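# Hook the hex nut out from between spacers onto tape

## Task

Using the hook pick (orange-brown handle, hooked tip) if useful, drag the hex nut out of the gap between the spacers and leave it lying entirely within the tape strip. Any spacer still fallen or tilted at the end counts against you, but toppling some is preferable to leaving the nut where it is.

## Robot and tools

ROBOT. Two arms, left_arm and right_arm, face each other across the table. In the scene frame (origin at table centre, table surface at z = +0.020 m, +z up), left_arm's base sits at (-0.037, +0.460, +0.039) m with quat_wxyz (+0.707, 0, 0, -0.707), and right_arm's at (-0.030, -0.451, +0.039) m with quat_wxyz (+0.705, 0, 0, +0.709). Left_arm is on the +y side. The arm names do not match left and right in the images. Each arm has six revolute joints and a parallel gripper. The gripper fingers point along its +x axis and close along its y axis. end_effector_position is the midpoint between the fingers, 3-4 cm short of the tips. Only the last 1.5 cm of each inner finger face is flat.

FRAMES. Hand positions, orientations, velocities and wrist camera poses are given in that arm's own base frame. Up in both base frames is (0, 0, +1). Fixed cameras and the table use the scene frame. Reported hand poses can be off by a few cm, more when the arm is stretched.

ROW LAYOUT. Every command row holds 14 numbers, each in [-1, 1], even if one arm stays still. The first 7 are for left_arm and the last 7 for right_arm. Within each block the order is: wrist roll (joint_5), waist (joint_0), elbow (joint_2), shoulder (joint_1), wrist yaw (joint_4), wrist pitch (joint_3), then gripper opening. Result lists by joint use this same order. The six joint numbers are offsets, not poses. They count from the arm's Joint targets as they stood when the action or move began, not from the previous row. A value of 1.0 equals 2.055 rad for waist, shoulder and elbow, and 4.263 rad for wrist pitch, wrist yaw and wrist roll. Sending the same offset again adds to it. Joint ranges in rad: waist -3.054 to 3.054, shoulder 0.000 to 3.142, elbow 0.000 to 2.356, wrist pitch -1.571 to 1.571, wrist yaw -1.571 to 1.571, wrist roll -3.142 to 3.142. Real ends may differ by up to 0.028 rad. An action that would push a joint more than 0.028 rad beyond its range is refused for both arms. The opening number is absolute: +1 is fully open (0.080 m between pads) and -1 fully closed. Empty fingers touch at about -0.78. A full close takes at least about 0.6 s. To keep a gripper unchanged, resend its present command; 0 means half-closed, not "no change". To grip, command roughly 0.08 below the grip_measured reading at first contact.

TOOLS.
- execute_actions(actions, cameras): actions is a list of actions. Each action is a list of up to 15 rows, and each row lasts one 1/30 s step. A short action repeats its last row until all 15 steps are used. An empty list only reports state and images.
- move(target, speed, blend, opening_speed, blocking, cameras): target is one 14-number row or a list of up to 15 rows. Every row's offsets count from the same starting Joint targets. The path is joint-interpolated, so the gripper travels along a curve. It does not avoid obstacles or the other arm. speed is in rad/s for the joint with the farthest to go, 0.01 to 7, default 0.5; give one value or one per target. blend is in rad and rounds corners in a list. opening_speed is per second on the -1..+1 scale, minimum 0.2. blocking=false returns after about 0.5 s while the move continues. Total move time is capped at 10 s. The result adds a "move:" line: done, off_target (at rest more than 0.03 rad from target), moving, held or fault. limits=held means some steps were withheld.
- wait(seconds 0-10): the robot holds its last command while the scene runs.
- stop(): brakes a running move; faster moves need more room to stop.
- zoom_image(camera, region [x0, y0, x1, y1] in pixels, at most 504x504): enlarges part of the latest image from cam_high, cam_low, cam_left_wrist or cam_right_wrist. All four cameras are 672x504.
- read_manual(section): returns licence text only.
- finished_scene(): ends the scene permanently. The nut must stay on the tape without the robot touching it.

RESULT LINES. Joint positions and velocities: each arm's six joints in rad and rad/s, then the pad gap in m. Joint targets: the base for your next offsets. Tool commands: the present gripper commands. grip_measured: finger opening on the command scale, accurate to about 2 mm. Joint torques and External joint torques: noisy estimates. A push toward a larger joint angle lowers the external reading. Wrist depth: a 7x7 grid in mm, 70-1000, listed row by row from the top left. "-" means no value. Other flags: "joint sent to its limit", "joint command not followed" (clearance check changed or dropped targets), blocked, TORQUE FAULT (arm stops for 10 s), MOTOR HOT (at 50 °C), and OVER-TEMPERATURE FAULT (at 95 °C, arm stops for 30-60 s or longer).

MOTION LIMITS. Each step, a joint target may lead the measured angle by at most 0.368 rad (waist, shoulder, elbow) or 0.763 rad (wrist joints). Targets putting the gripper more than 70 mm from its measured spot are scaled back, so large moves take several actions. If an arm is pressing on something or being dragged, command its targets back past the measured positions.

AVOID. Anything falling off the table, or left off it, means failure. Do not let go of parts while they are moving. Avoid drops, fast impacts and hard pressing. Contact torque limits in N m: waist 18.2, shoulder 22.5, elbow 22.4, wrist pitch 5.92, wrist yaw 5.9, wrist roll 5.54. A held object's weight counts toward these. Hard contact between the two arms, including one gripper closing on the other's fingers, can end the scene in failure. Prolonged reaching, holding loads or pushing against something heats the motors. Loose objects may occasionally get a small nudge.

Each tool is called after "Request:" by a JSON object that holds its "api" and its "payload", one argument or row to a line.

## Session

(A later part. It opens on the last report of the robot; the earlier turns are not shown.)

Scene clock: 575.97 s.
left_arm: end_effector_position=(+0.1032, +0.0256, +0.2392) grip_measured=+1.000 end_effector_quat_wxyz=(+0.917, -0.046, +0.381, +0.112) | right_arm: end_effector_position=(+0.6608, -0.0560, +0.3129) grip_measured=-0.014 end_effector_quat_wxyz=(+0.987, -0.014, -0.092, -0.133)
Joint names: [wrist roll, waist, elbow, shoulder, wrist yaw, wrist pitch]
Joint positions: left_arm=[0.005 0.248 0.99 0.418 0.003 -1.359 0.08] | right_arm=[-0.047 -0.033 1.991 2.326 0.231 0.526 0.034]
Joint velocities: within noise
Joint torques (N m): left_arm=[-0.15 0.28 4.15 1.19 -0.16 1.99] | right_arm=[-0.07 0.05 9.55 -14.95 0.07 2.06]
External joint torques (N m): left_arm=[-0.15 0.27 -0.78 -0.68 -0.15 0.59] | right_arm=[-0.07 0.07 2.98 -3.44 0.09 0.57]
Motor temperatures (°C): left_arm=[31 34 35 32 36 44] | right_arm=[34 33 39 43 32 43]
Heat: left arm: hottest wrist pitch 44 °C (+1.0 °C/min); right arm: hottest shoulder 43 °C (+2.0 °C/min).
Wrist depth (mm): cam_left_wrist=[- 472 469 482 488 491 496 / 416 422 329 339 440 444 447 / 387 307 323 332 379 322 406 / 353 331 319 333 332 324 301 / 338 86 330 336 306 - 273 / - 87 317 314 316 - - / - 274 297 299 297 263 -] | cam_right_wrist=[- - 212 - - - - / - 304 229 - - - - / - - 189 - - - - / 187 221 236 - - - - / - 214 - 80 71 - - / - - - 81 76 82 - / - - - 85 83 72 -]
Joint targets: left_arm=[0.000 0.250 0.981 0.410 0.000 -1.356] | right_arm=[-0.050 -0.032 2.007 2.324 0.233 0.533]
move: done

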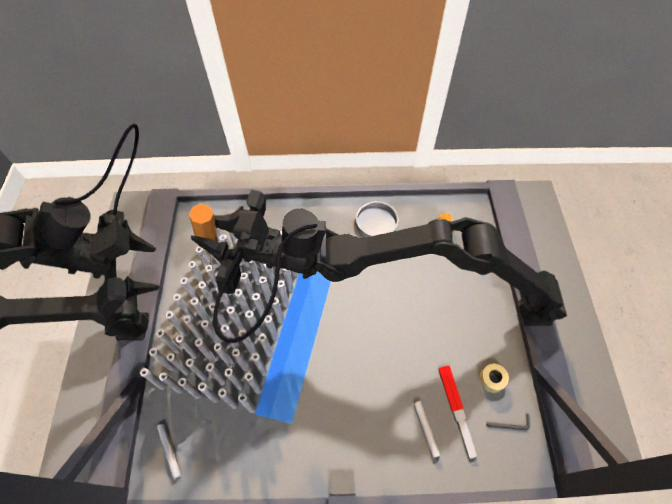

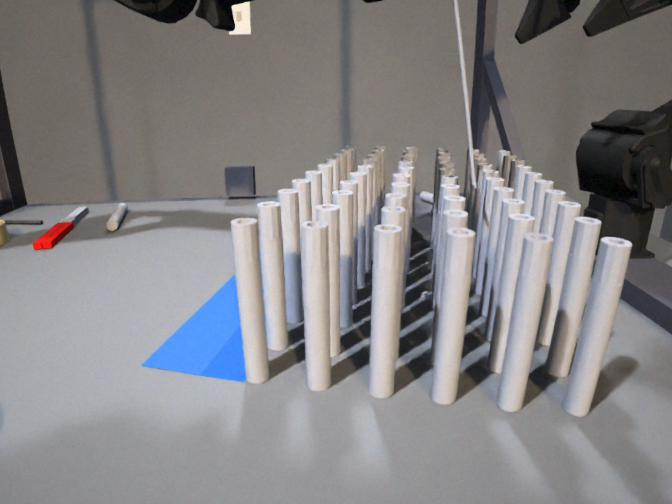

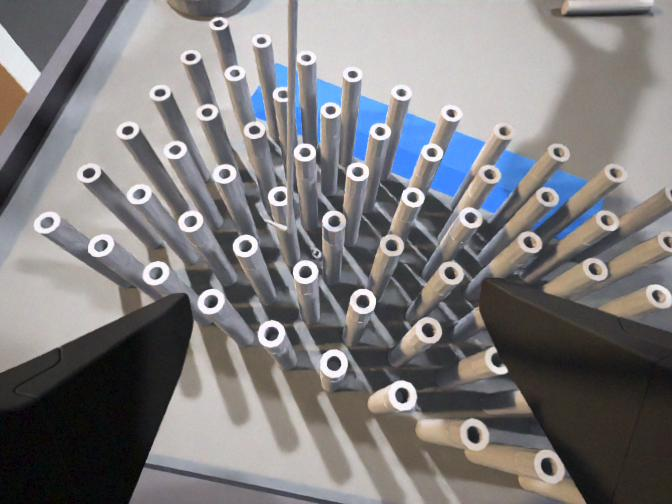

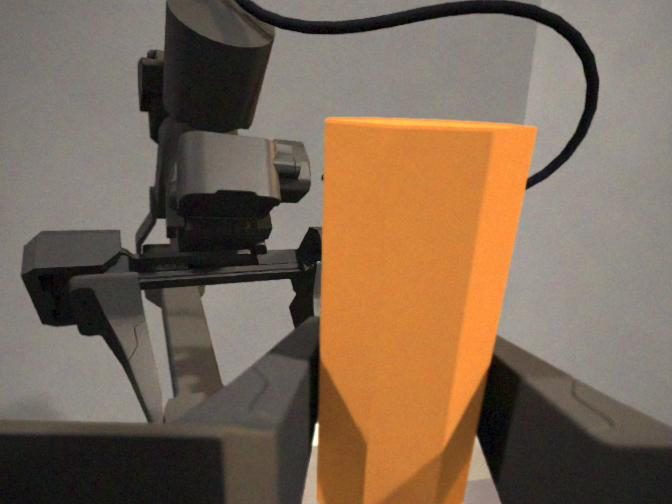

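Request:
{"api": "move", "payload": {
  "target": [0, 0, 0, 0, 0, 0, 1.0, 0, 0, -0.0215, 0.0031, 0, 0.0119, -0.13],
  "speed": 0.2,
  "cameras": ["cam_left_wrist", "cam_high", "cam_low"]
}}

Request:
{"api": "zoom_image", "payload": {
  "camera": "cam_left_wrist",
  "region": [230, 150, 370, 290]
}}

Request:
{"api": "zoom_image", "payload": {
  "camera": "cam_low",
  "region": [400, 120, 540, 260]
}}

Scene clock: 605.90 s.
left_arm: end_effector_position=(+0.1032, +0.0256, +0.2392) grip_measured=+1.000 end_effector_quat_wxyz=(+0.917, -0.046, +0.381, +0.112) | right_arm: end_effector_position=(+0.6595, -0.0559, +0.3105) grip_measured=-0.014 end_effector_quat_wxyz=(+0.986, -0.013, -0.103, -0.133)
Joint names: [wrist roll, waist, elbow, shoulder, wrist yaw, wrist pitch]
Joint positions: left_arm=[0.005 0.248 0.99 0.418 0.003 -1.359 0.08] | right_arm=[-0.047 -0.033 1.966 2.328 0.231 0.575 0.034]
Joint velocities: within noise
Joint torques (N m): left_arm=[-0.16 0.26 4.11 1.15 -0.15 1.97] | right_arm=[-0.07 0.08 7.19 -14.25 0.07 2.12]
External joint torques (N m): left_arm=[-0.16 0.27 -0.86 -0.7 -0.15 0.57] | right_arm=[-0.07 0.08 0.62 -2.7 0.1 0.64]
Motor temperatures (°C): left_arm=[31 34 35 31 36 45] | right_arm=[33 33 40 55 32 41]
Heat: left arm: hottest wrist pitch 45 °C (+2.0 °C/min); right arm: hottest shoulder 55 °C (+11.0 °C/min). Fold the right arm in close to its base, or ease its load, before you think long.
Wrist depth (mm): cam_left_wrist=[- 474 470 479 487 490 498 / 419 422 328 366 438 443 447 / 388 308 330 331 377 324 407 / 353 331 320 335 330 324 301 / 340 86 330 336 306 - 340 / - 87 316 314 316 - - / - 275 297 298 296 264 -] | cam_right_wrist=[- - 219 - - - - / - 288 236 - - - - / - - 192 - - - - / 190 222 234 - - - - / 221 222 - 80 71 - - / - - - 81 76 82 - / - - - 85 83 72 -]
Joint targets: left_arm=[0.000 0.250 0.981 0.410 0.000 -1.356] | right_arm=[-0.050 -0.032 1.963 2.331 0.233 0.583]
MOTOR HOT: the shoulder of the right arm reports 55 °C; the controller stops that arm at 95 °C. To cool a motor, set the load down, stop pushing, or move to a pose that needs little force.
move: done
Images, in order (width x height): cam_high 672x504, cam_low 672x504, cam_left_wrist 672x504.

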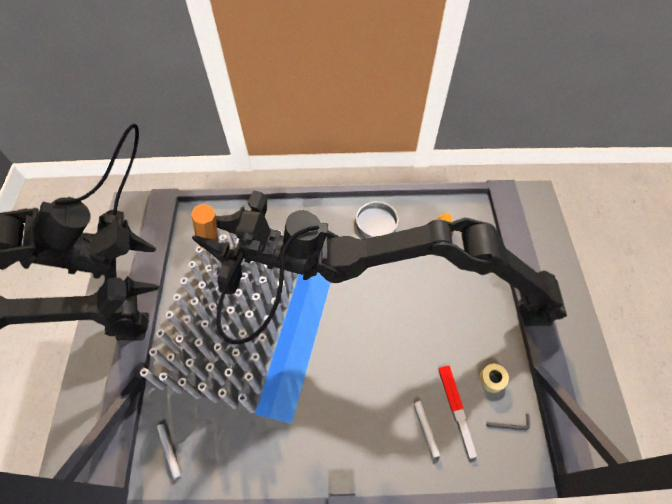

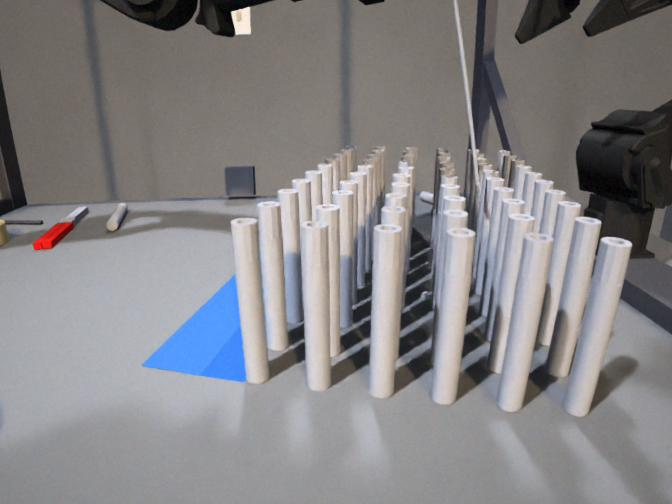

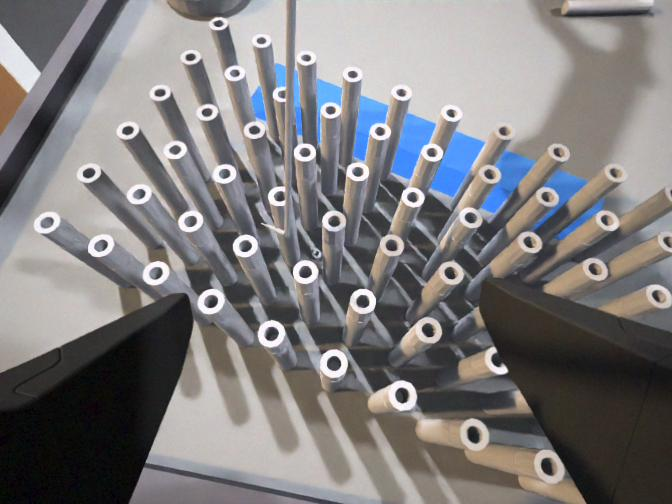

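Scaled by 3.600 from the camera's 672x504 image, which has a finer 960x720 frame.

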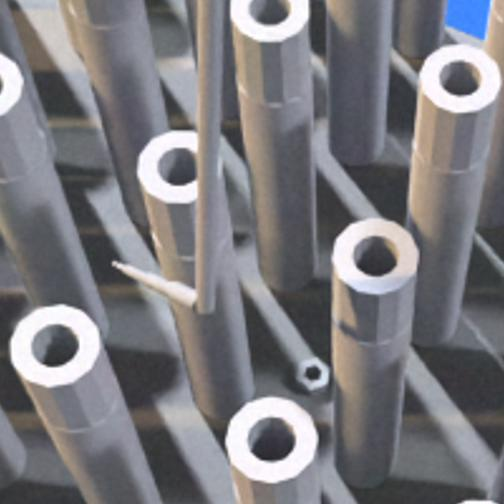

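Scaled by 3.600 from the camera's 672x504 image, which has a finer 960x720 frame.

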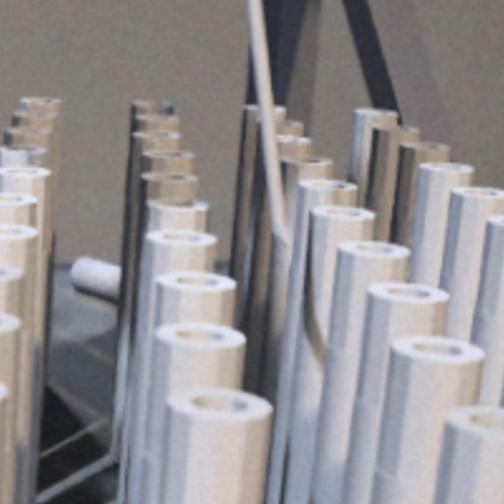

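Request:
{"api": "move", "payload": {
  "target": [0, 0, 0, 0, 0, 0, 1.0, -0.0006, 0.0049, -0.0458, -0.0164, 0.0023, 0.0144, -0.13],
  "speed": 0.3,
  "cameras": ["cam_left_wrist", "cam_low"]
}}

Request:
{"api": "zoom_image", "payload": {
  "camera": "cam_left_wrist",
  "region": [230, 150, 370, 290]
}}

Scene clock: 618.43 s.
left_arm: end_effector_position=(+0.1032, +0.0256, +0.2392) grip_measured=+1.000 end_effector_quat_wxyz=(+0.917, -0.046, +0.381, +0.112) | right_arm: end_effector_position=(+0.6567, -0.0522, +0.2811) grip_measured=-0.014 end_effector_quat_wxyz=(+0.987, -0.015, -0.087, -0.134)
Joint names: [wrist roll, waist, elbow, shoulder, wrist yaw, wrist pitch]
Joint positions: left_arm=[0.005 0.248 0.99 0.418 0.003 -1.359 0.08] | right_arm=[-0.05 -0.025 1.872 2.326 0.24 0.637 0.034]
Joint velocities: within noise
Joint torques (N m): left_arm=[-0.16 0.3 4.11 1.2 -0.16 1.98] | right_arm=[-0.07 0.22 7.16 -18.57 0.07 2.15]
External joint torques (N m): left_arm=[-0.17 0.31 -0.92 -0.64 -0.17 0.54] | right_arm=[-0.07 0.2 0.62 -7.03 0.1 0.65]
Motor temperatures (°C): left_arm=[31 34 35 31 36 45] | right_arm=[33 33 40 54 32 42]
Heat: left arm: hottest wrist pitch 45 °C (+2.0 °C/min); right arm: hottest shoulder 54 °C (+11.1 °C/min). Fold the right arm in close to its base, or ease its load, before you think long.
Wrist depth (mm): cam_left_wrist=[- 471 457 473 487 490 495 / 418 418 344 337 438 448 449 / 387 308 323 333 378 324 409 / 354 332 319 345 331 323 301 / 340 86 329 336 307 - 341 / - 87 317 314 315 - - / - 274 297 299 297 264 -] | cam_right_wrist=[- 293 227 - - - - / - - 188 - - - - / 189 216 228 - - - - / 222 214 477 - - - - / - 370 393 80 71 - - / - - - 81 76 82 - / - - - 85 83 72 -]
Joint targets: left_arm=[0.000 0.250 0.981 0.410 0.000 -1.356] | right_arm=[-0.053 -0.022 1.869 2.297 0.243 0.645]
MOTOR HOT: still on. The shoulder of the right arm reports 54 °C.
move: done
Images, in order (width x height): cam_low 672x504, cam_left_wrist 672x504.

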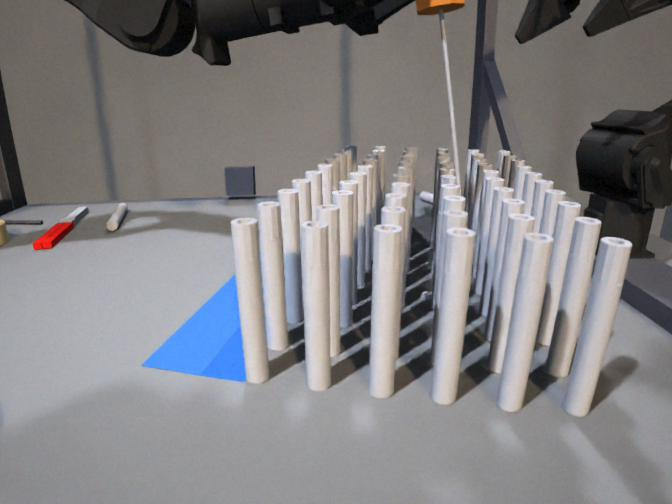

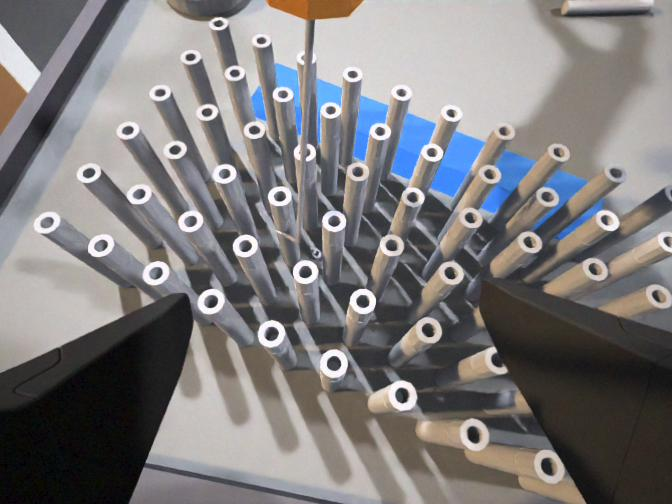

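Scaled by 3.600 from the camera's 672x504 image, which has a finer 960x720 frame.

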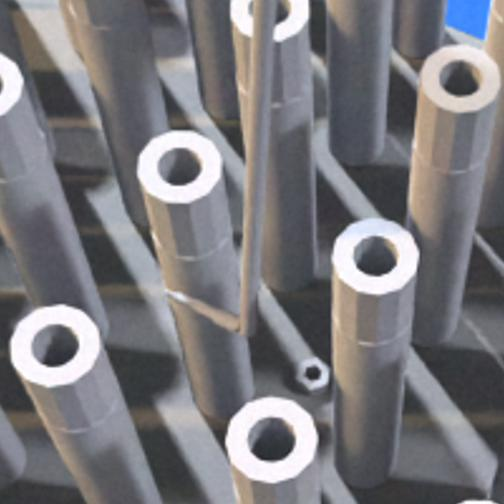

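Request:
{"api": "move", "payload": {
  "target": [0, 0, 0, 0, 0, 0, 1.0, -0.0003, 0.0050, -0.0478, 0.0279, 0.0017, 0.0363, -0.13],
  "speed": 0.2,
  "cameras": ["cam_left_wrist", "cam_low"]
}}

Request:
{"api": "zoom_image", "payload": {
  "camera": "cam_left_wrist",
  "region": [230, 150, 370, 290]
}}

Scene clock: 635.80 s.
left_arm: end_effector_position=(+0.1032, +0.0256, +0.2392) grip_measured=+1.000 end_effector_quat_wxyz=(+0.917, -0.046, +0.381, +0.112) | right_arm: end_effector_position=(+0.6521, -0.0469, +0.2513) grip_measured=-0.014 end_effector_quat_wxyz=(+0.986, -0.013, -0.101, -0.133)
Joint names: [wrist roll, waist, elbow, shoulder, wrist yaw, wrist pitch]
Joint positions: left_arm=[0.005 0.248 0.99 0.418 0.003 -1.359 0.08] | right_arm=[-0.051 -0.015 1.773 2.353 0.247 0.792 0.034]
Joint velocities: within noise
Joint torques (N m): left_arm=[-0.15 0.29 4.15 1.21 -0.15 1.98] | right_arm=[-0.07 0.39 6.93 -14.49 0.07 2.08]
External joint torques (N m): left_arm=[-0.16 0.29 -0.8 -0.68 -0.15 0.56] | right_arm=[-0.07 0.41 0.62 -3.09 0.1 0.61]
Motor temperatures (°C): left_arm=[31 34 35 30 36 45] | right_arm=[33 33 40 64 32 42]
Heat: left arm: hottest wrist pitch 45 °C (+1.0 °C/min); right arm: hottest shoulder 64 °C (+21.1 °C/min). Heating fast: the right arm's shoulder motor: a push or a pull is the cause, and it goes on while you think. Ease it with your next call, before anything else.
Wrist depth (mm): cam_left_wrist=[- 473 458 153 475 469 497 / 417 421 345 336 439 447 449 / 387 306 323 346 379 322 409 / 354 331 319 311 332 323 302 / 339 86 328 336 316 - 341 / - 86 315 315 316 - - / - 274 297 298 297 264 -] | cam_right_wrist=[- - 192 - - - - / - - 219 - - - - / 223 195 248 - - - - / - 219 484 - - - - / - - 354 80 71 - - / - - - 81 76 82 - / - - - 85 83 72 -]
Joint targets: left_arm=[0.000 0.250 0.981 0.410 0.000 -1.356] | right_arm=[-0.054 -0.012 1.771 2.354 0.250 0.799]
MOTOR HOT: still on. The shoulder of the right arm reports 64 °C.
move: done
Images, in order (width x height): cam_low 672x504, cam_left_wrist 672x504.

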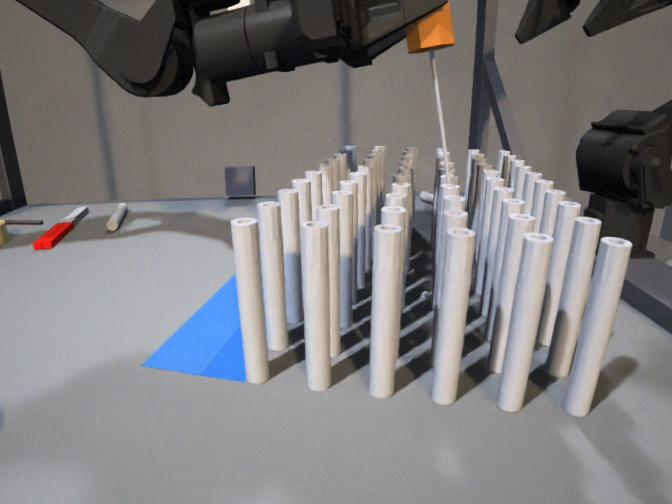

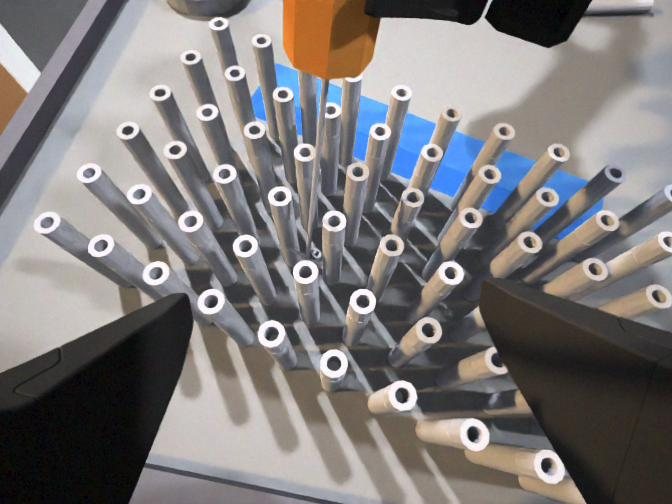

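Scaled by 3.600 from the camera's 672x504 image, which has a finer 960x720 frame.

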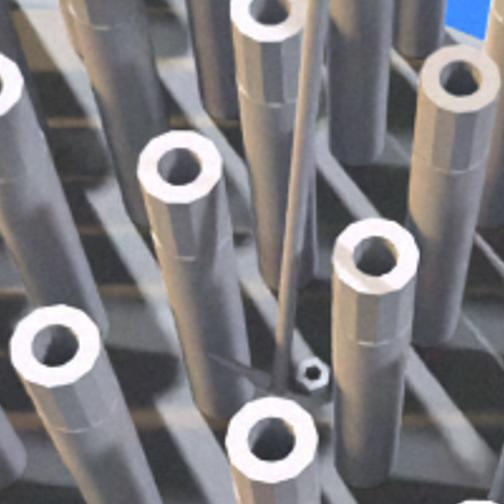

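Request:
{"api": "move", "payload": {
  "target": [0, 0, 0, 0, 0, 0, 1.0, 0, 0, -0.0350, 0.0523, 0, 0.0422, -0.13],
  "speed": 0.25,
  "cameras": ["cam_left_wrist", "cam_low"]
}}

Request:
{"api": "zoom_image", "payload": {
  "camera": "cam_left_wrist",
  "region": [230, 150, 370, 290]
}}

Request:
{"api": "zoom_image", "payload": {
  "camera": "cam_low",
  "region": [380, 220, 500, 340]
}}

Scene clock: 643.73 s.
left_arm: end_effector_position=(+0.1032, +0.0256, +0.2392) grip_measured=+1.000 end_effector_quat_wxyz=(+0.917, -0.046, +0.381, +0.112) | right_arm: end_effector_position=(+0.6515, -0.0469, +0.1993) grip_measured=-0.014 end_effector_quat_wxyz=(+0.985, -0.012, -0.111, -0.133)
Joint names: [wrist roll, waist, elbow, shoulder, wrist yaw, wrist pitch]
Joint positions: left_arm=[0.005 0.248 0.99 0.418 0.003 -1.359 0.08] | right_arm=[-0.052 -0.015 1.706 2.449 0.248 0.975 0.034]
Joint velocities: within noise
Joint torques (N m): left_arm=[-0.16 0.29 4.12 1.17 -0.15 1.97] | right_arm=[-0.05 0.42 6.02 -12.95 0.06 1.86]
External joint torques (N m): left_arm=[-0.16 0.29 -0.88 -0.68 -0.15 0.55] | right_arm=[-0.05 0.44 0.01 -1.33 0.09 0.39]
Motor temperatures (°C): left_arm=[31 34 35 30 36 45] | right_arm=[33 33 39 63 32 42]
Heat: left arm: hottest wrist pitch 45 °C (+1.0 °C/min); right arm: hottest shoulder 63 °C (+16.1 °C/min). Fold the right arm in close to its base, or ease its load, before you think long.
Wrist depth (mm): cam_left_wrist=[- 470 330 162 195 210 494 / 418 423 336 190 308 433 447 / 387 308 323 313 379 323 408 / 354 331 319 328 330 322 300 / 340 86 329 336 315 - 342 / - 87 316 314 317 - - / - 274 296 299 297 263 -] | cam_right_wrist=[186 216 223 - - - - / 222 197 245 254 - - - / - 456 - - - - - / - - 381 - - - - / - - 299 80 71 - - / - - - 81 76 82 - / - - - 85 83 72 -]
Joint targets: left_arm=[0.000 0.250 0.981 0.410 0.000 -1.356] | right_arm=[-0.054 -0.012 1.699 2.462 0.250 0.980]
MOTOR HOT: still on. The shoulder of the right arm reports 63 °C.
move: done
Images, in order (width x height): cam_low 672x504, cam_left_wrist 672x504.

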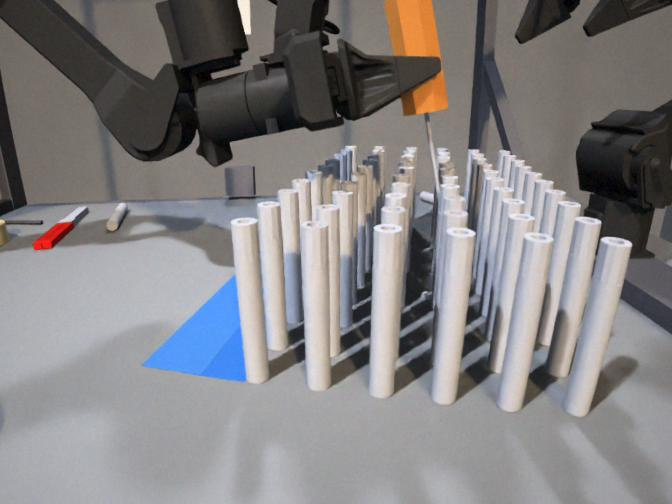

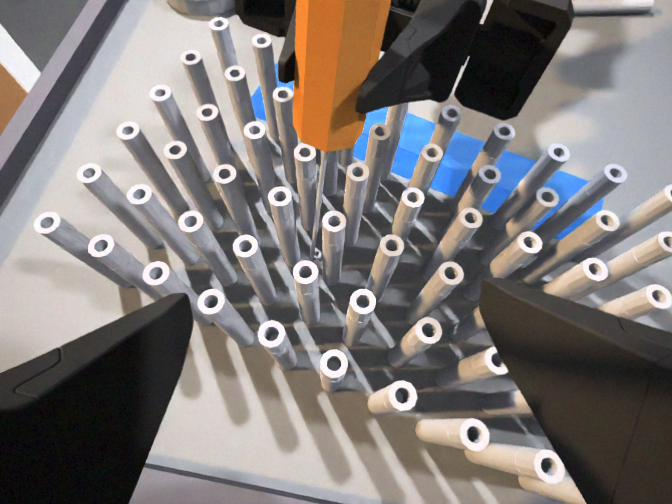

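Scaled by 3.600 from the camera's 672x504 image, which has a finer 960x720 frame.

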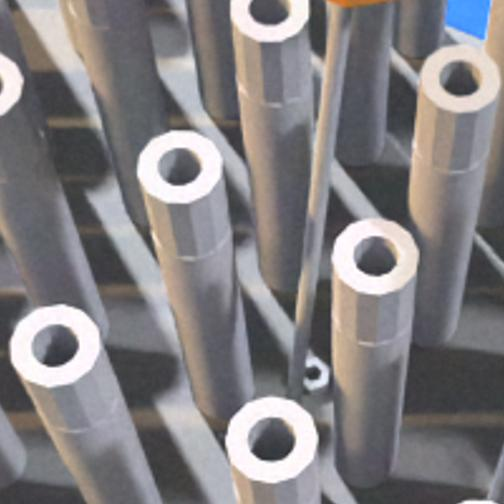

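Scaled by 4.200 from the camera's 672x504 image, which has a finer 960x720 frame.

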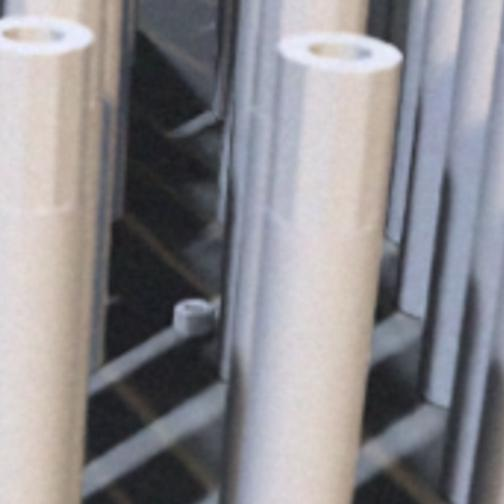

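Request:
{"api": "zoom_image", "payload": {
  "camera": "cam_low",
  "region": [405, 225, 455, 275]
}}

Request:
{"api": "zoom_image", "payload": {
  "camera": "cam_low",
  "region": [380, 130, 500, 250]
}}

Scaled by 10.080 from the camera's 672x504 image, which has a finer 960x720 frame.

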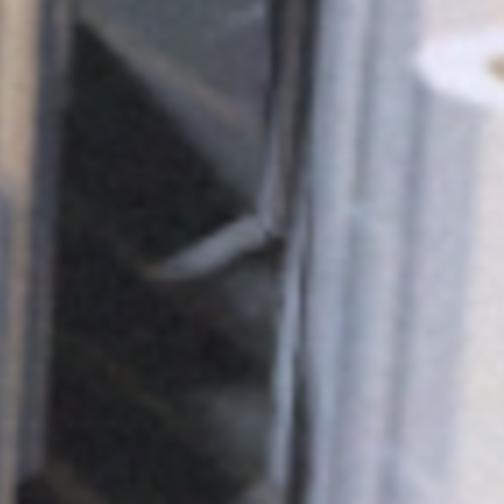

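Scaled by 4.200 from the camera's 672x504 image, which has a finer 960x720 frame.

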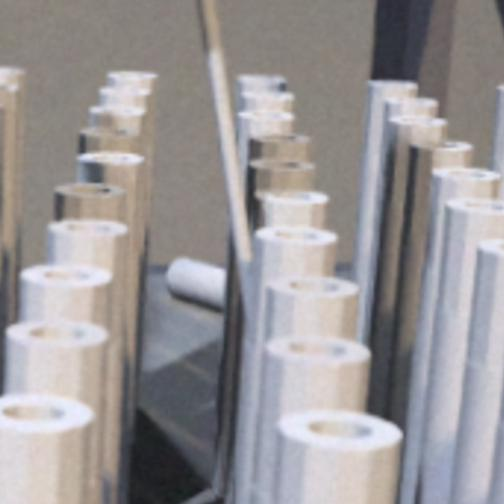

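Request:
{"api": "move", "payload": {
  "target": [0, 0, 0, 0, 0, 0, 1.0, 0, 0, -0.0028, 0.0077, 0, 0.0051, -0.13],
  "speed": 0.1,
  "cameras": ["cam_left_wrist"]
}}

Request:
{"api": "zoom_image", "payload": {
  "camera": "cam_left_wrist",
  "region": [270, 200, 360, 290]
}}

Scene clock: 680.87 s.
left_arm: end_effector_position=(+0.1032, +0.0256, +0.2392) grip_measured=+1.000 end_effector_quat_wxyz=(+0.917, -0.046, +0.381, +0.112) | right_arm: end_effector_position=(+0.6509, -0.0470, +0.1971) grip_measured=-0.014 end_effector_quat_wxyz=(+0.984, -0.012, -0.117, -0.134)
Joint names: [wrist roll, waist, elbow, shoulder, wrist yaw, wrist pitch]
Joint positions: left_arm=[0.005 0.248 0.99 0.418 0.003 -1.359 0.08] | right_arm=[-0.053 -0.015 1.703 2.459 0.248 1 0.034]
Joint velocities: within noise
Joint torques (N m): left_arm=[-0.17 0.24 4.14 1.2 -0.16 1.98] | right_arm=[-0.02 0.4 5.52 -12.22 0.06 1.6]
External joint torques (N m): left_arm=[-0.17 0.24 -0.88 -0.63 -0.16 0.55] | right_arm=[-0.03 0.49 -0.35 -0.77 0.08 0.17]
Motor temperatures (°C): left_arm=[31 33 35 30 36 45] | right_arm=[33 32 37 59 32 41]
Heat: left arm: hottest wrist pitch 45 °C (+0.0 °C/min); right arm: hottest shoulder 59 °C (+3.0 °C/min). Fold the right arm in close to its base, or ease its load, before you think long.
Wrist depth (mm): cam_left_wrist=[- 471 332 163 196 211 497 / 415 424 335 190 308 434 447 / 387 307 323 314 378 323 409 / 353 331 322 327 330 324 301 / 341 86 330 336 306 - 339 / - 87 316 314 316 - - / - 274 296 299 296 263 -] | cam_right_wrist=[200 221 224 - - - - / 226 201 248 259 - - - / - 221 - - - - - / - - 403 - - - - / - - 294 80 71 - - / - - - 81 76 82 - / - - - 85 83 72 -]
Joint targets: left_arm=[0.000 0.250 0.981 0.410 0.000 -1.356] | right_arm=[-0.054 -0.012 1.693 2.478 0.250 1.001]
MOTOR HOT: still on. The shoulder of the right arm reports 59 °C.
move: done
Images, in order (width x height): cam_left_wrist 672x504.

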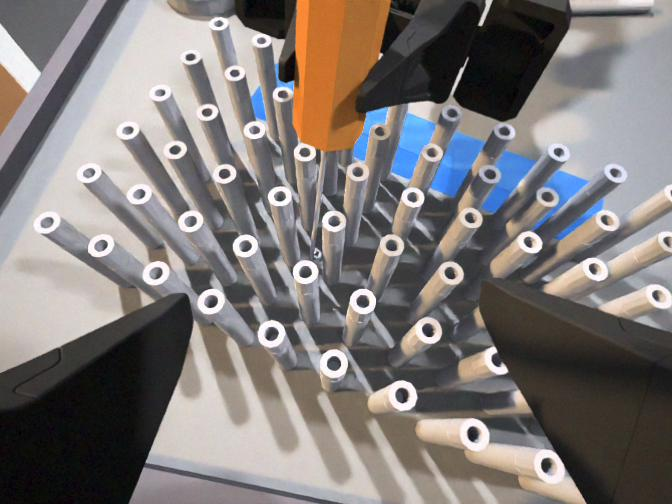

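Scaled by 5.600 from the camera's 672x504 image, which has a finer 960x720 frame.

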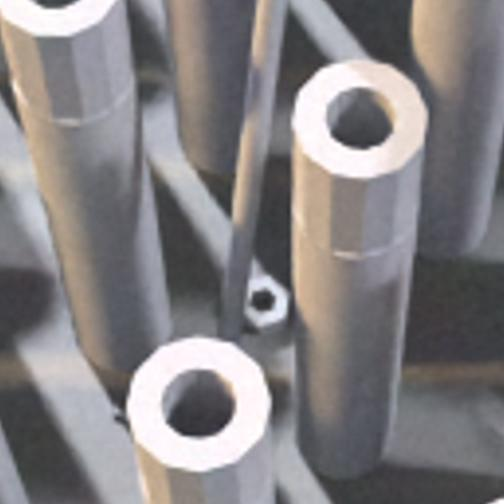

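Request:
{"api": "move", "payload": {
  "target": [0, 0, 0, 0, 0, 0, 1.0, -0.0006, 0.0045, -0.0327, -0.0187, 0.0024, 0.0070, -0.13],
  "speed": 0.1,
  "cameras": ["cam_left_wrist", "cam_low"]
}}

Request:
{"api": "zoom_image", "payload": {
  "camera": "cam_left_wrist",
  "region": [270, 200, 360, 290]
}}

Scene clock: 726.30 s.
left_arm: end_effector_position=(+0.1032, +0.0256, +0.2392) grip_measured=+1.000 end_effector_quat_wxyz=(+0.917, -0.046, +0.381, +0.112) | right_arm: end_effector_position=(+0.6425, -0.0438, +0.1920) grip_measured=-0.014 end_effector_quat_wxyz=(+0.984, -0.012, -0.116, -0.135)
Joint names: [wrist roll, waist, elbow, shoulder, wrist yaw, wrist pitch]
Joint positions: left_arm=[0.005 0.248 0.99 0.418 0.003 -1.359 0.08] | right_arm=[-0.056 -0.009 1.644 2.44 0.257 1.039 0.034]
Joint velocities: within noise
Joint torques (N m): left_arm=[-0.16 0.25 4.11 1.18 -0.15 1.97] | right_arm=[-0.01 0.67 4.64 -14.29 0.09 0.96]
External joint torques (N m): left_arm=[-0.17 0.26 -0.92 -0.63 -0.15 0.55] | right_arm=[-0.02 0.68 -1.23 -2.85 0.12 -0.5]
Motor temperatures (°C): left_arm=[31 33 35 30 35 45] | right_arm=[33 32 37 55 32 41]
Heat: left arm: hottest wrist pitch 45 °C (+0.0 °C/min); right arm: hottest shoulder 55 °C (-5.1 °C/min). Fold the right arm in close to its base, or ease its load, before you think long.
Wrist depth (mm): cam_left_wrist=[- 471 333 174 202 216 494 / 417 423 345 200 323 435 447 / 388 306 322 312 378 323 406 / 355 330 320 335 330 324 301 / 339 86 329 336 306 - 340 / - 87 317 314 316 - - / - 274 297 298 296 264 -] | cam_right_wrist=[- 279 233 - - - - / - 207 256 267 - - - / - 230 502 - - - - / - - 392 - - - - / - - 302 79 - - - / - - - 81 77 82 - / - - - 85 84 72 -]
Joint targets: left_arm=[0.000 0.250 0.981 0.411 0.000 -1.356] | right_arm=[-0.057 -0.003 1.626 2.439 0.260 1.031]
MOTOR HOT: still on. The shoulder of the right arm reports 55 °C.
move: done
Images, in order (width x height): cam_low 672x504, cam_left_wrist 672x504.

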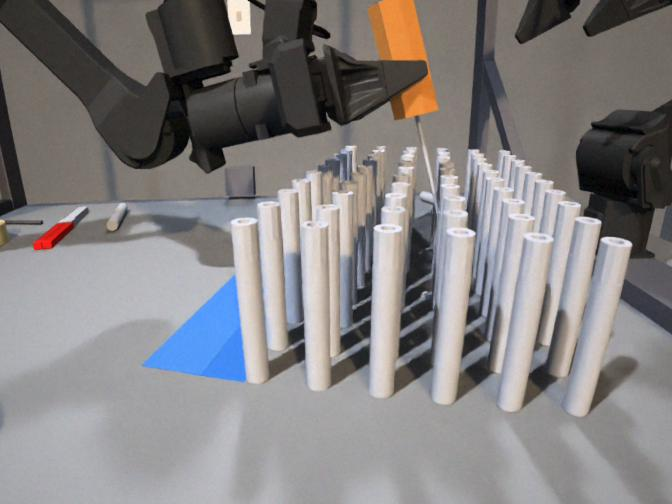

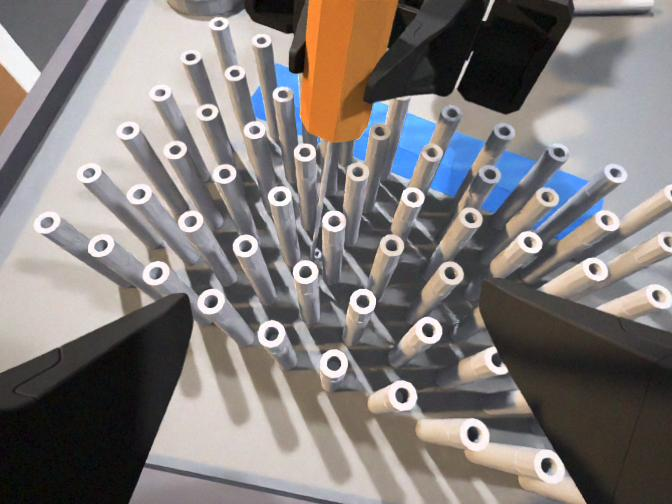

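Scaled by 5.600 from the camera's 672x504 image, which has a finer 960x720 frame.

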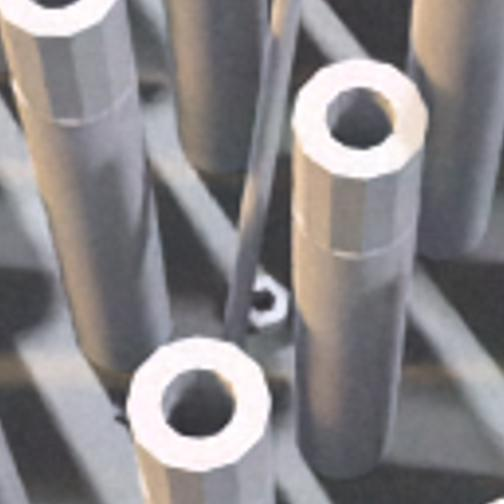

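Request:
{"api": "move", "payload": {
  "target": [0, 0, 0, 0, 0, 0, 1.0, 0, 0, 0.0020, -0.0140, 0, -0.0110, -0.13],
  "speed": 0.1,
  "cameras": ["cam_left_wrist", "cam_low"]
}}

Request:
{"api": "zoom_image", "payload": {
  "camera": "cam_left_wrist",
  "region": [270, 200, 360, 290]
}}

Scene clock: 749.30 s.
left_arm: end_effector_position=(+0.1032, +0.0256, +0.2392) grip_measured=+1.000 end_effector_quat_wxyz=(+0.917, -0.046, +0.381, +0.112) | right_arm: end_effector_position=(+0.6430, -0.0430, +0.1943) grip_measured=-0.014 end_effector_quat_wxyz=(+0.985, -0.014, -0.103, -0.134)
Joint names: [wrist roll, waist, elbow, shoulder, wrist yaw, wrist pitch]
Joint positions: left_arm=[0.005 0.248 0.99 0.418 0.003 -1.359 0.08] | right_arm=[-0.056 -0.007 1.643 2.421 0.257 0.993 0.034]
Joint velocities: within noise
Joint torques (N m): left_arm=[-0.16 0.31 4.12 1.19 -0.16 1.97] | right_arm=[-0.02 0.52 5.09 -15.61 0.09 0.89]
External joint torques (N m): left_arm=[-0.16 0.31 -0.85 -0.65 -0.15 0.56] | right_arm=[-0.02 0.5 -0.79 -4.28 0.12 -0.58]
Motor temperatures (°C): left_arm=[31 33 35 30 35 46] | right_arm=[33 32 36 57 32 39]
Heat: left arm: hottest wrist pitch 46 °C (+1.0 °C/min); right arm: hottest shoulder 57 °C (-1.0 °C/min). Fold the right arm in close to its base, or ease its load, before you think long.
Wrist depth (mm): cam_left_wrist=[- 471 334 171 197 216 493 / 417 422 343 201 322 435 451 / 387 307 322 313 378 322 408 / 354 331 319 334 331 324 301 / 340 86 330 336 306 - 341 / - 87 317 315 317 - - / - 275 296 298 297 263 -] | cam_right_wrist=[- 200 230 - - - - / - 204 252 263 - - - / - 478 495 - - - - / - - 370 - - - - / - - 294 79 - - - / - - - 81 - 82 - / - - - 86 85 72 -]
Joint targets: left_arm=[0.000 0.250 0.981 0.411 0.000 -1.356] | right_arm=[-0.057 -0.003 1.630 2.411 0.260 0.984]
MOTOR HOT: still on. The shoulder of the right arm reports 57 °C.
move: done
Images, in order (width x height): cam_low 672x504, cam_left_wrist 672x504.

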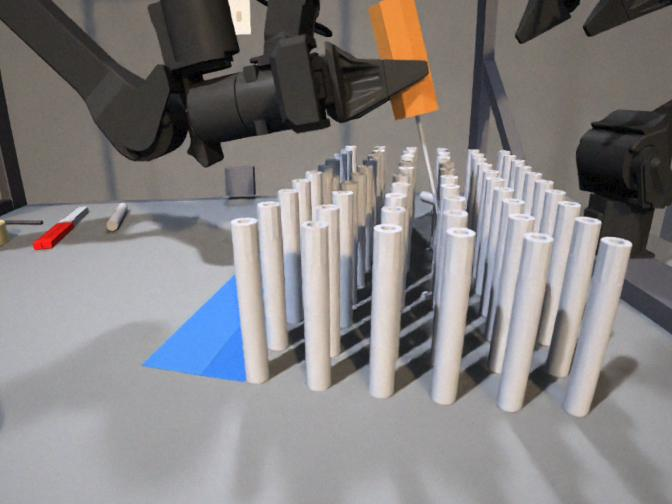

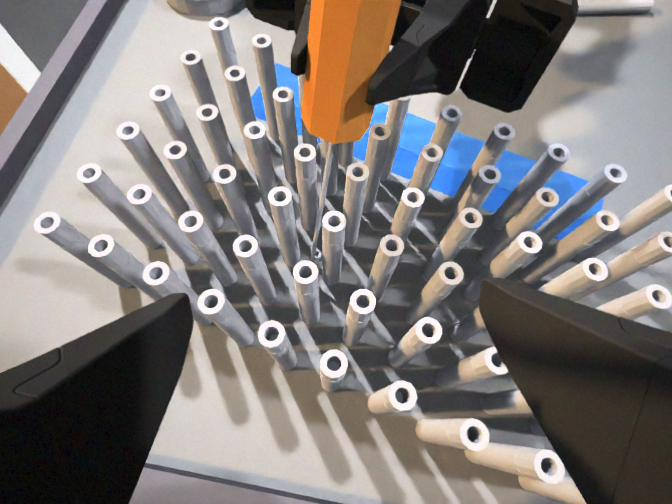

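Scaled by 5.600 from the camera's 672x504 image, which has a finer 960x720 frame.

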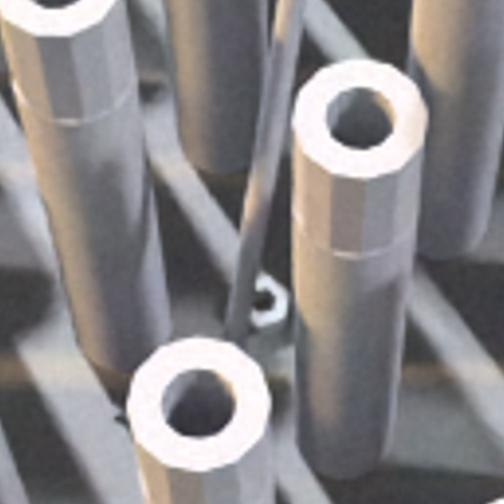

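Request:
{"api": "execute_actions", "payload": {
  "actions": [],
  "cameras": ["cam_right_wrist", "cam_high"]
}}

Request:
{"api": "zoom_image", "payload": {
  "camera": "cam_high",
  "region": [190, 210, 290, 330]
}}

Scene clock: 751.83 s.
left_arm: end_effector_position=(+0.1032, +0.0256, +0.2392) grip_measured=+1.000 end_effector_quat_wxyz=(+0.917, -0.046, +0.381, +0.112) | right_arm: end_effector_position=(+0.6430, -0.0430, +0.1945) grip_measured=-0.014 end_effector_quat_wxyz=(+0.985, -0.014, -0.103, -0.134)
Joint names: [wrist roll, waist, elbow, shoulder, wrist yaw, wrist pitch]
Joint positions: left_arm=[0.005 0.248 0.99 0.418 0.003 -1.359 0.08] | right_arm=[-0.056 -0.007 1.643 2.42 0.257 0.993 0.034]
Joint velocities: within noise
Joint torques (N m): left_arm=[-0.17 0.23 4.09 1.17 -0.16 1.98] | right_arm=[-0.01 0.51 5.11 -15.58 0.08 0.92]
External joint torques (N m): left_arm=[-0.17 0.22 -0.87 -0.7 -0.16 0.57] | right_arm=[-0.02 0.51 -0.88 -4.08 0.12 -0.57]
Motor temperatures (°C): left_arm=[31 33 35 30 35 46] | right_arm=[33 32 36 58 32 39]
Heat: left arm: hottest wrist pitch 46 °C (+1.0 °C/min); right arm: hottest shoulder 58 °C (+1.0 °C/min). Fold the right arm in close to its base, or ease its load, before you think long.
Wrist depth (mm): cam_left_wrist=[- 470 333 171 197 216 493 / 417 424 344 201 321 434 448 / 387 307 323 313 378 322 407 / 355 331 320 334 329 324 300 / 341 86 329 337 304 - 341 / - 87 316 314 317 - - / - 274 295 298 297 264 -] | cam_right_wrist=[- 199 229 - - - - / - 204 253 259 - - - / - 475 493 - - - - / - - 370 - - - - / - - 295 79 - - - / - - - 81 - 82 - / - - - 86 85 72 -]
Joint targets: left_arm=[0.000 0.250 0.981 0.411 0.000 -1.356] | right_arm=[-0.057 -0.003 1.630 2.410 0.260 0.984]
Tool commands: left_gripper/opening=+1.0 right_gripper/opening=-0.13
MOTOR HOT: still on. The shoulder of the right arm reports 58 °C.
Images, in order (width x height): cam_high 672x504, cam_right_wrist 672x504.

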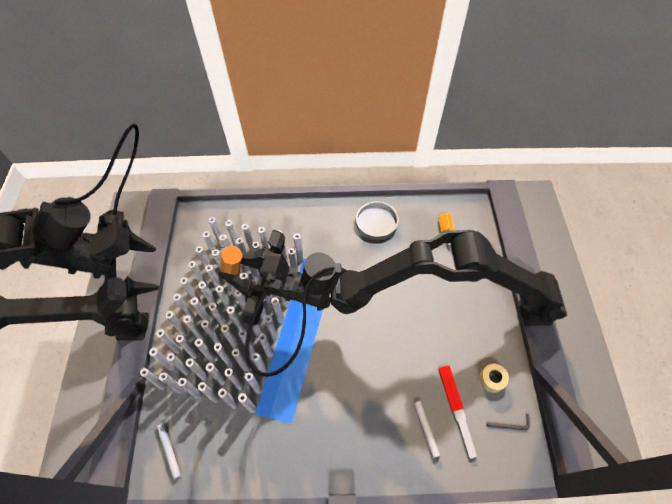

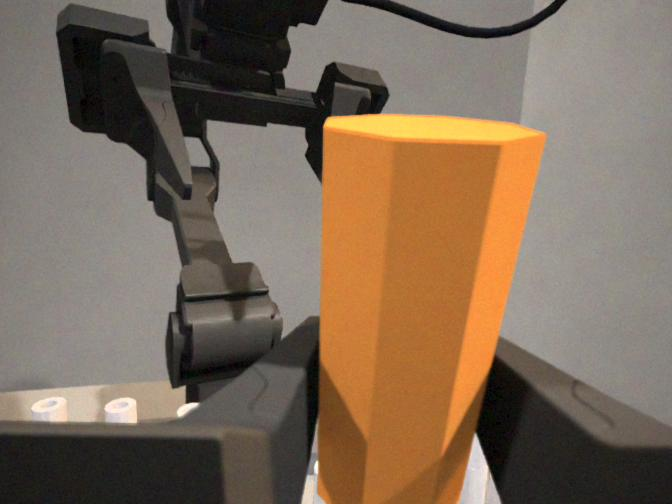

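Scaled by 4.200 from the camera's 672x504 image, which has a finer 960x720 frame.

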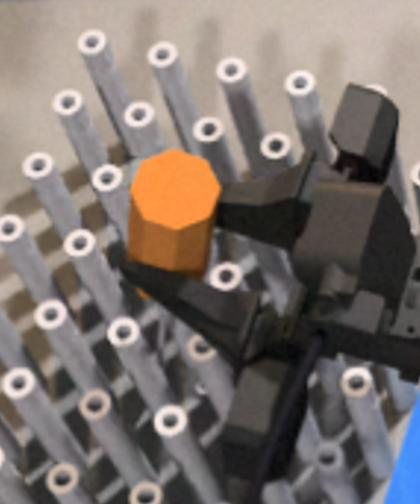

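Request:
{"api": "move", "payload": {
  "target": [0, 0, 0, 0, 0, 0, 1.0, 0, 0, 0.0040, -0.0160, 0, -0.0100, -0.13],
  "speed": 0.15,
  "cameras": ["cam_left_wrist", "cam_right_wrist"]
}}

Request:
{"api": "zoom_image", "payload": {
  "camera": "cam_left_wrist",
  "region": [270, 200, 360, 290]
}}

Scene clock: 758.40 s.
left_arm: end_effector_position=(+0.1032, +0.0256, +0.2392) grip_measured=+1.000 end_effector_quat_wxyz=(+0.917, -0.046, +0.381, +0.112) | right_arm: end_effector_position=(+0.6431, -0.0425, +0.1979) grip_measured=-0.014 end_effector_quat_wxyz=(+0.987, -0.016, -0.090, -0.134)
Joint names: [wrist roll, waist, elbow, shoulder, wrist yaw, wrist pitch]
Joint positions: left_arm=[0.005 0.248 0.99 0.418 0.003 -1.359 0.08] | right_arm=[-0.056 -0.007 1.643 2.399 0.257 0.945 0.034]
Joint velocities: within noise
Joint torques (N m): left_arm=[-0.17 0.31 4.11 1.18 -0.14 1.99] | right_arm=[-0.01 0.48 6.23 -16.82 0.09 1.38]
External joint torques (N m): left_arm=[-0.17 0.31 -0.85 -0.66 -0.14 0.59] | right_arm=[-0.01 0.49 0.27 -5.53 0.11 -0.1]
Motor temperatures (°C): left_arm=[31 33 35 30 35 46] | right_arm=[33 32 36 60 32 39]
Heat: left arm: hottest wrist pitch 46 °C (+1.0 °C/min); right arm: hottest shoulder 60 °C (+3.0 °C/min). Fold the right arm in close to its base, or ease its load, before you think long.
Wrist depth (mm): cam_left_wrist=[- 469 342 170 196 213 497 / 417 421 344 201 423 437 448 / 388 306 324 313 377 322 407 / 353 330 319 335 330 322 301 / 339 86 330 336 315 - 341 / - 87 317 315 315 - - / - 274 297 298 297 263 -] | cam_right_wrist=[203 193 229 - - - - / - 205 254 260 - - - / - - 482 - - - - / - - 360 - - - - / - - 295 79 - - - / 440 450 - 81 - 82 - / - - - 86 85 73 -]
Joint targets: left_arm=[0.000 0.250 0.981 0.411 0.000 -1.356] | right_arm=[-0.057 -0.003 1.639 2.378 0.260 0.941]
MOTOR HOT: still on. The shoulder of the right arm reports 60 °C.
move: done
Images, in order (width x height): cam_left_wrist 672x504, cam_right_wrist 672x504.

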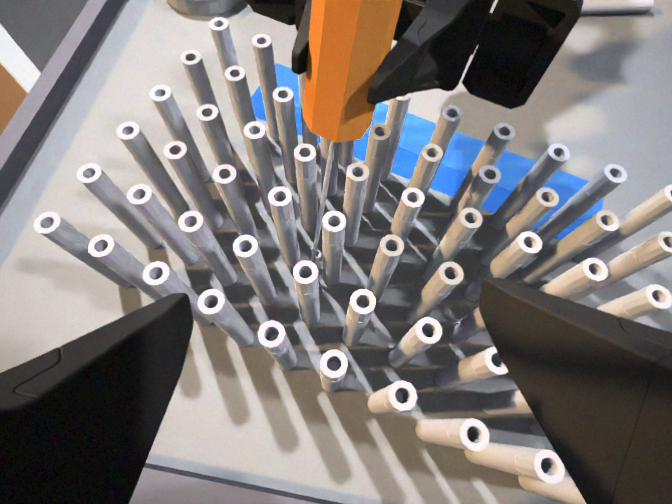

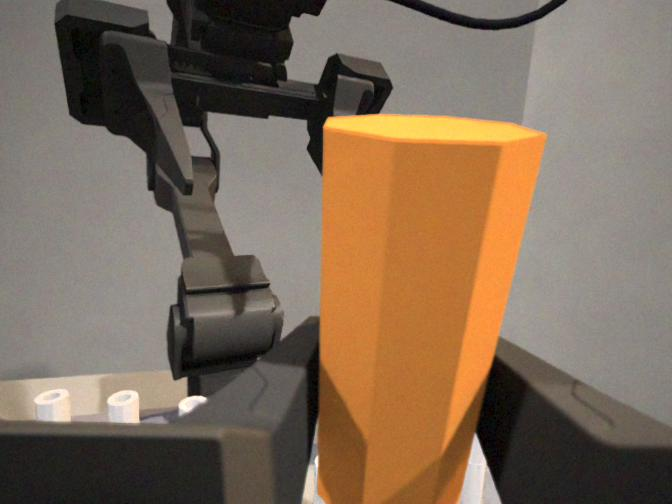

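Scaled by 5.600 from the camera's 672x504 image, which has a finer 960x720 frame.

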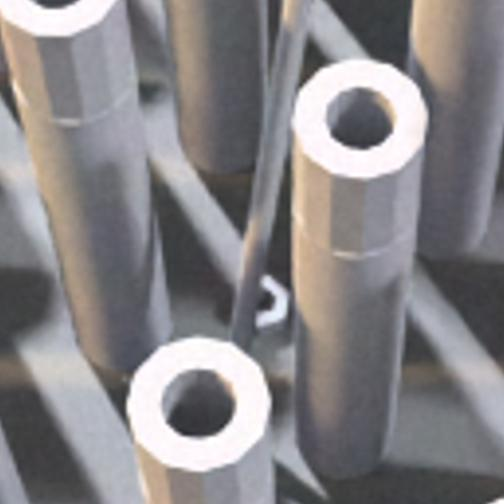

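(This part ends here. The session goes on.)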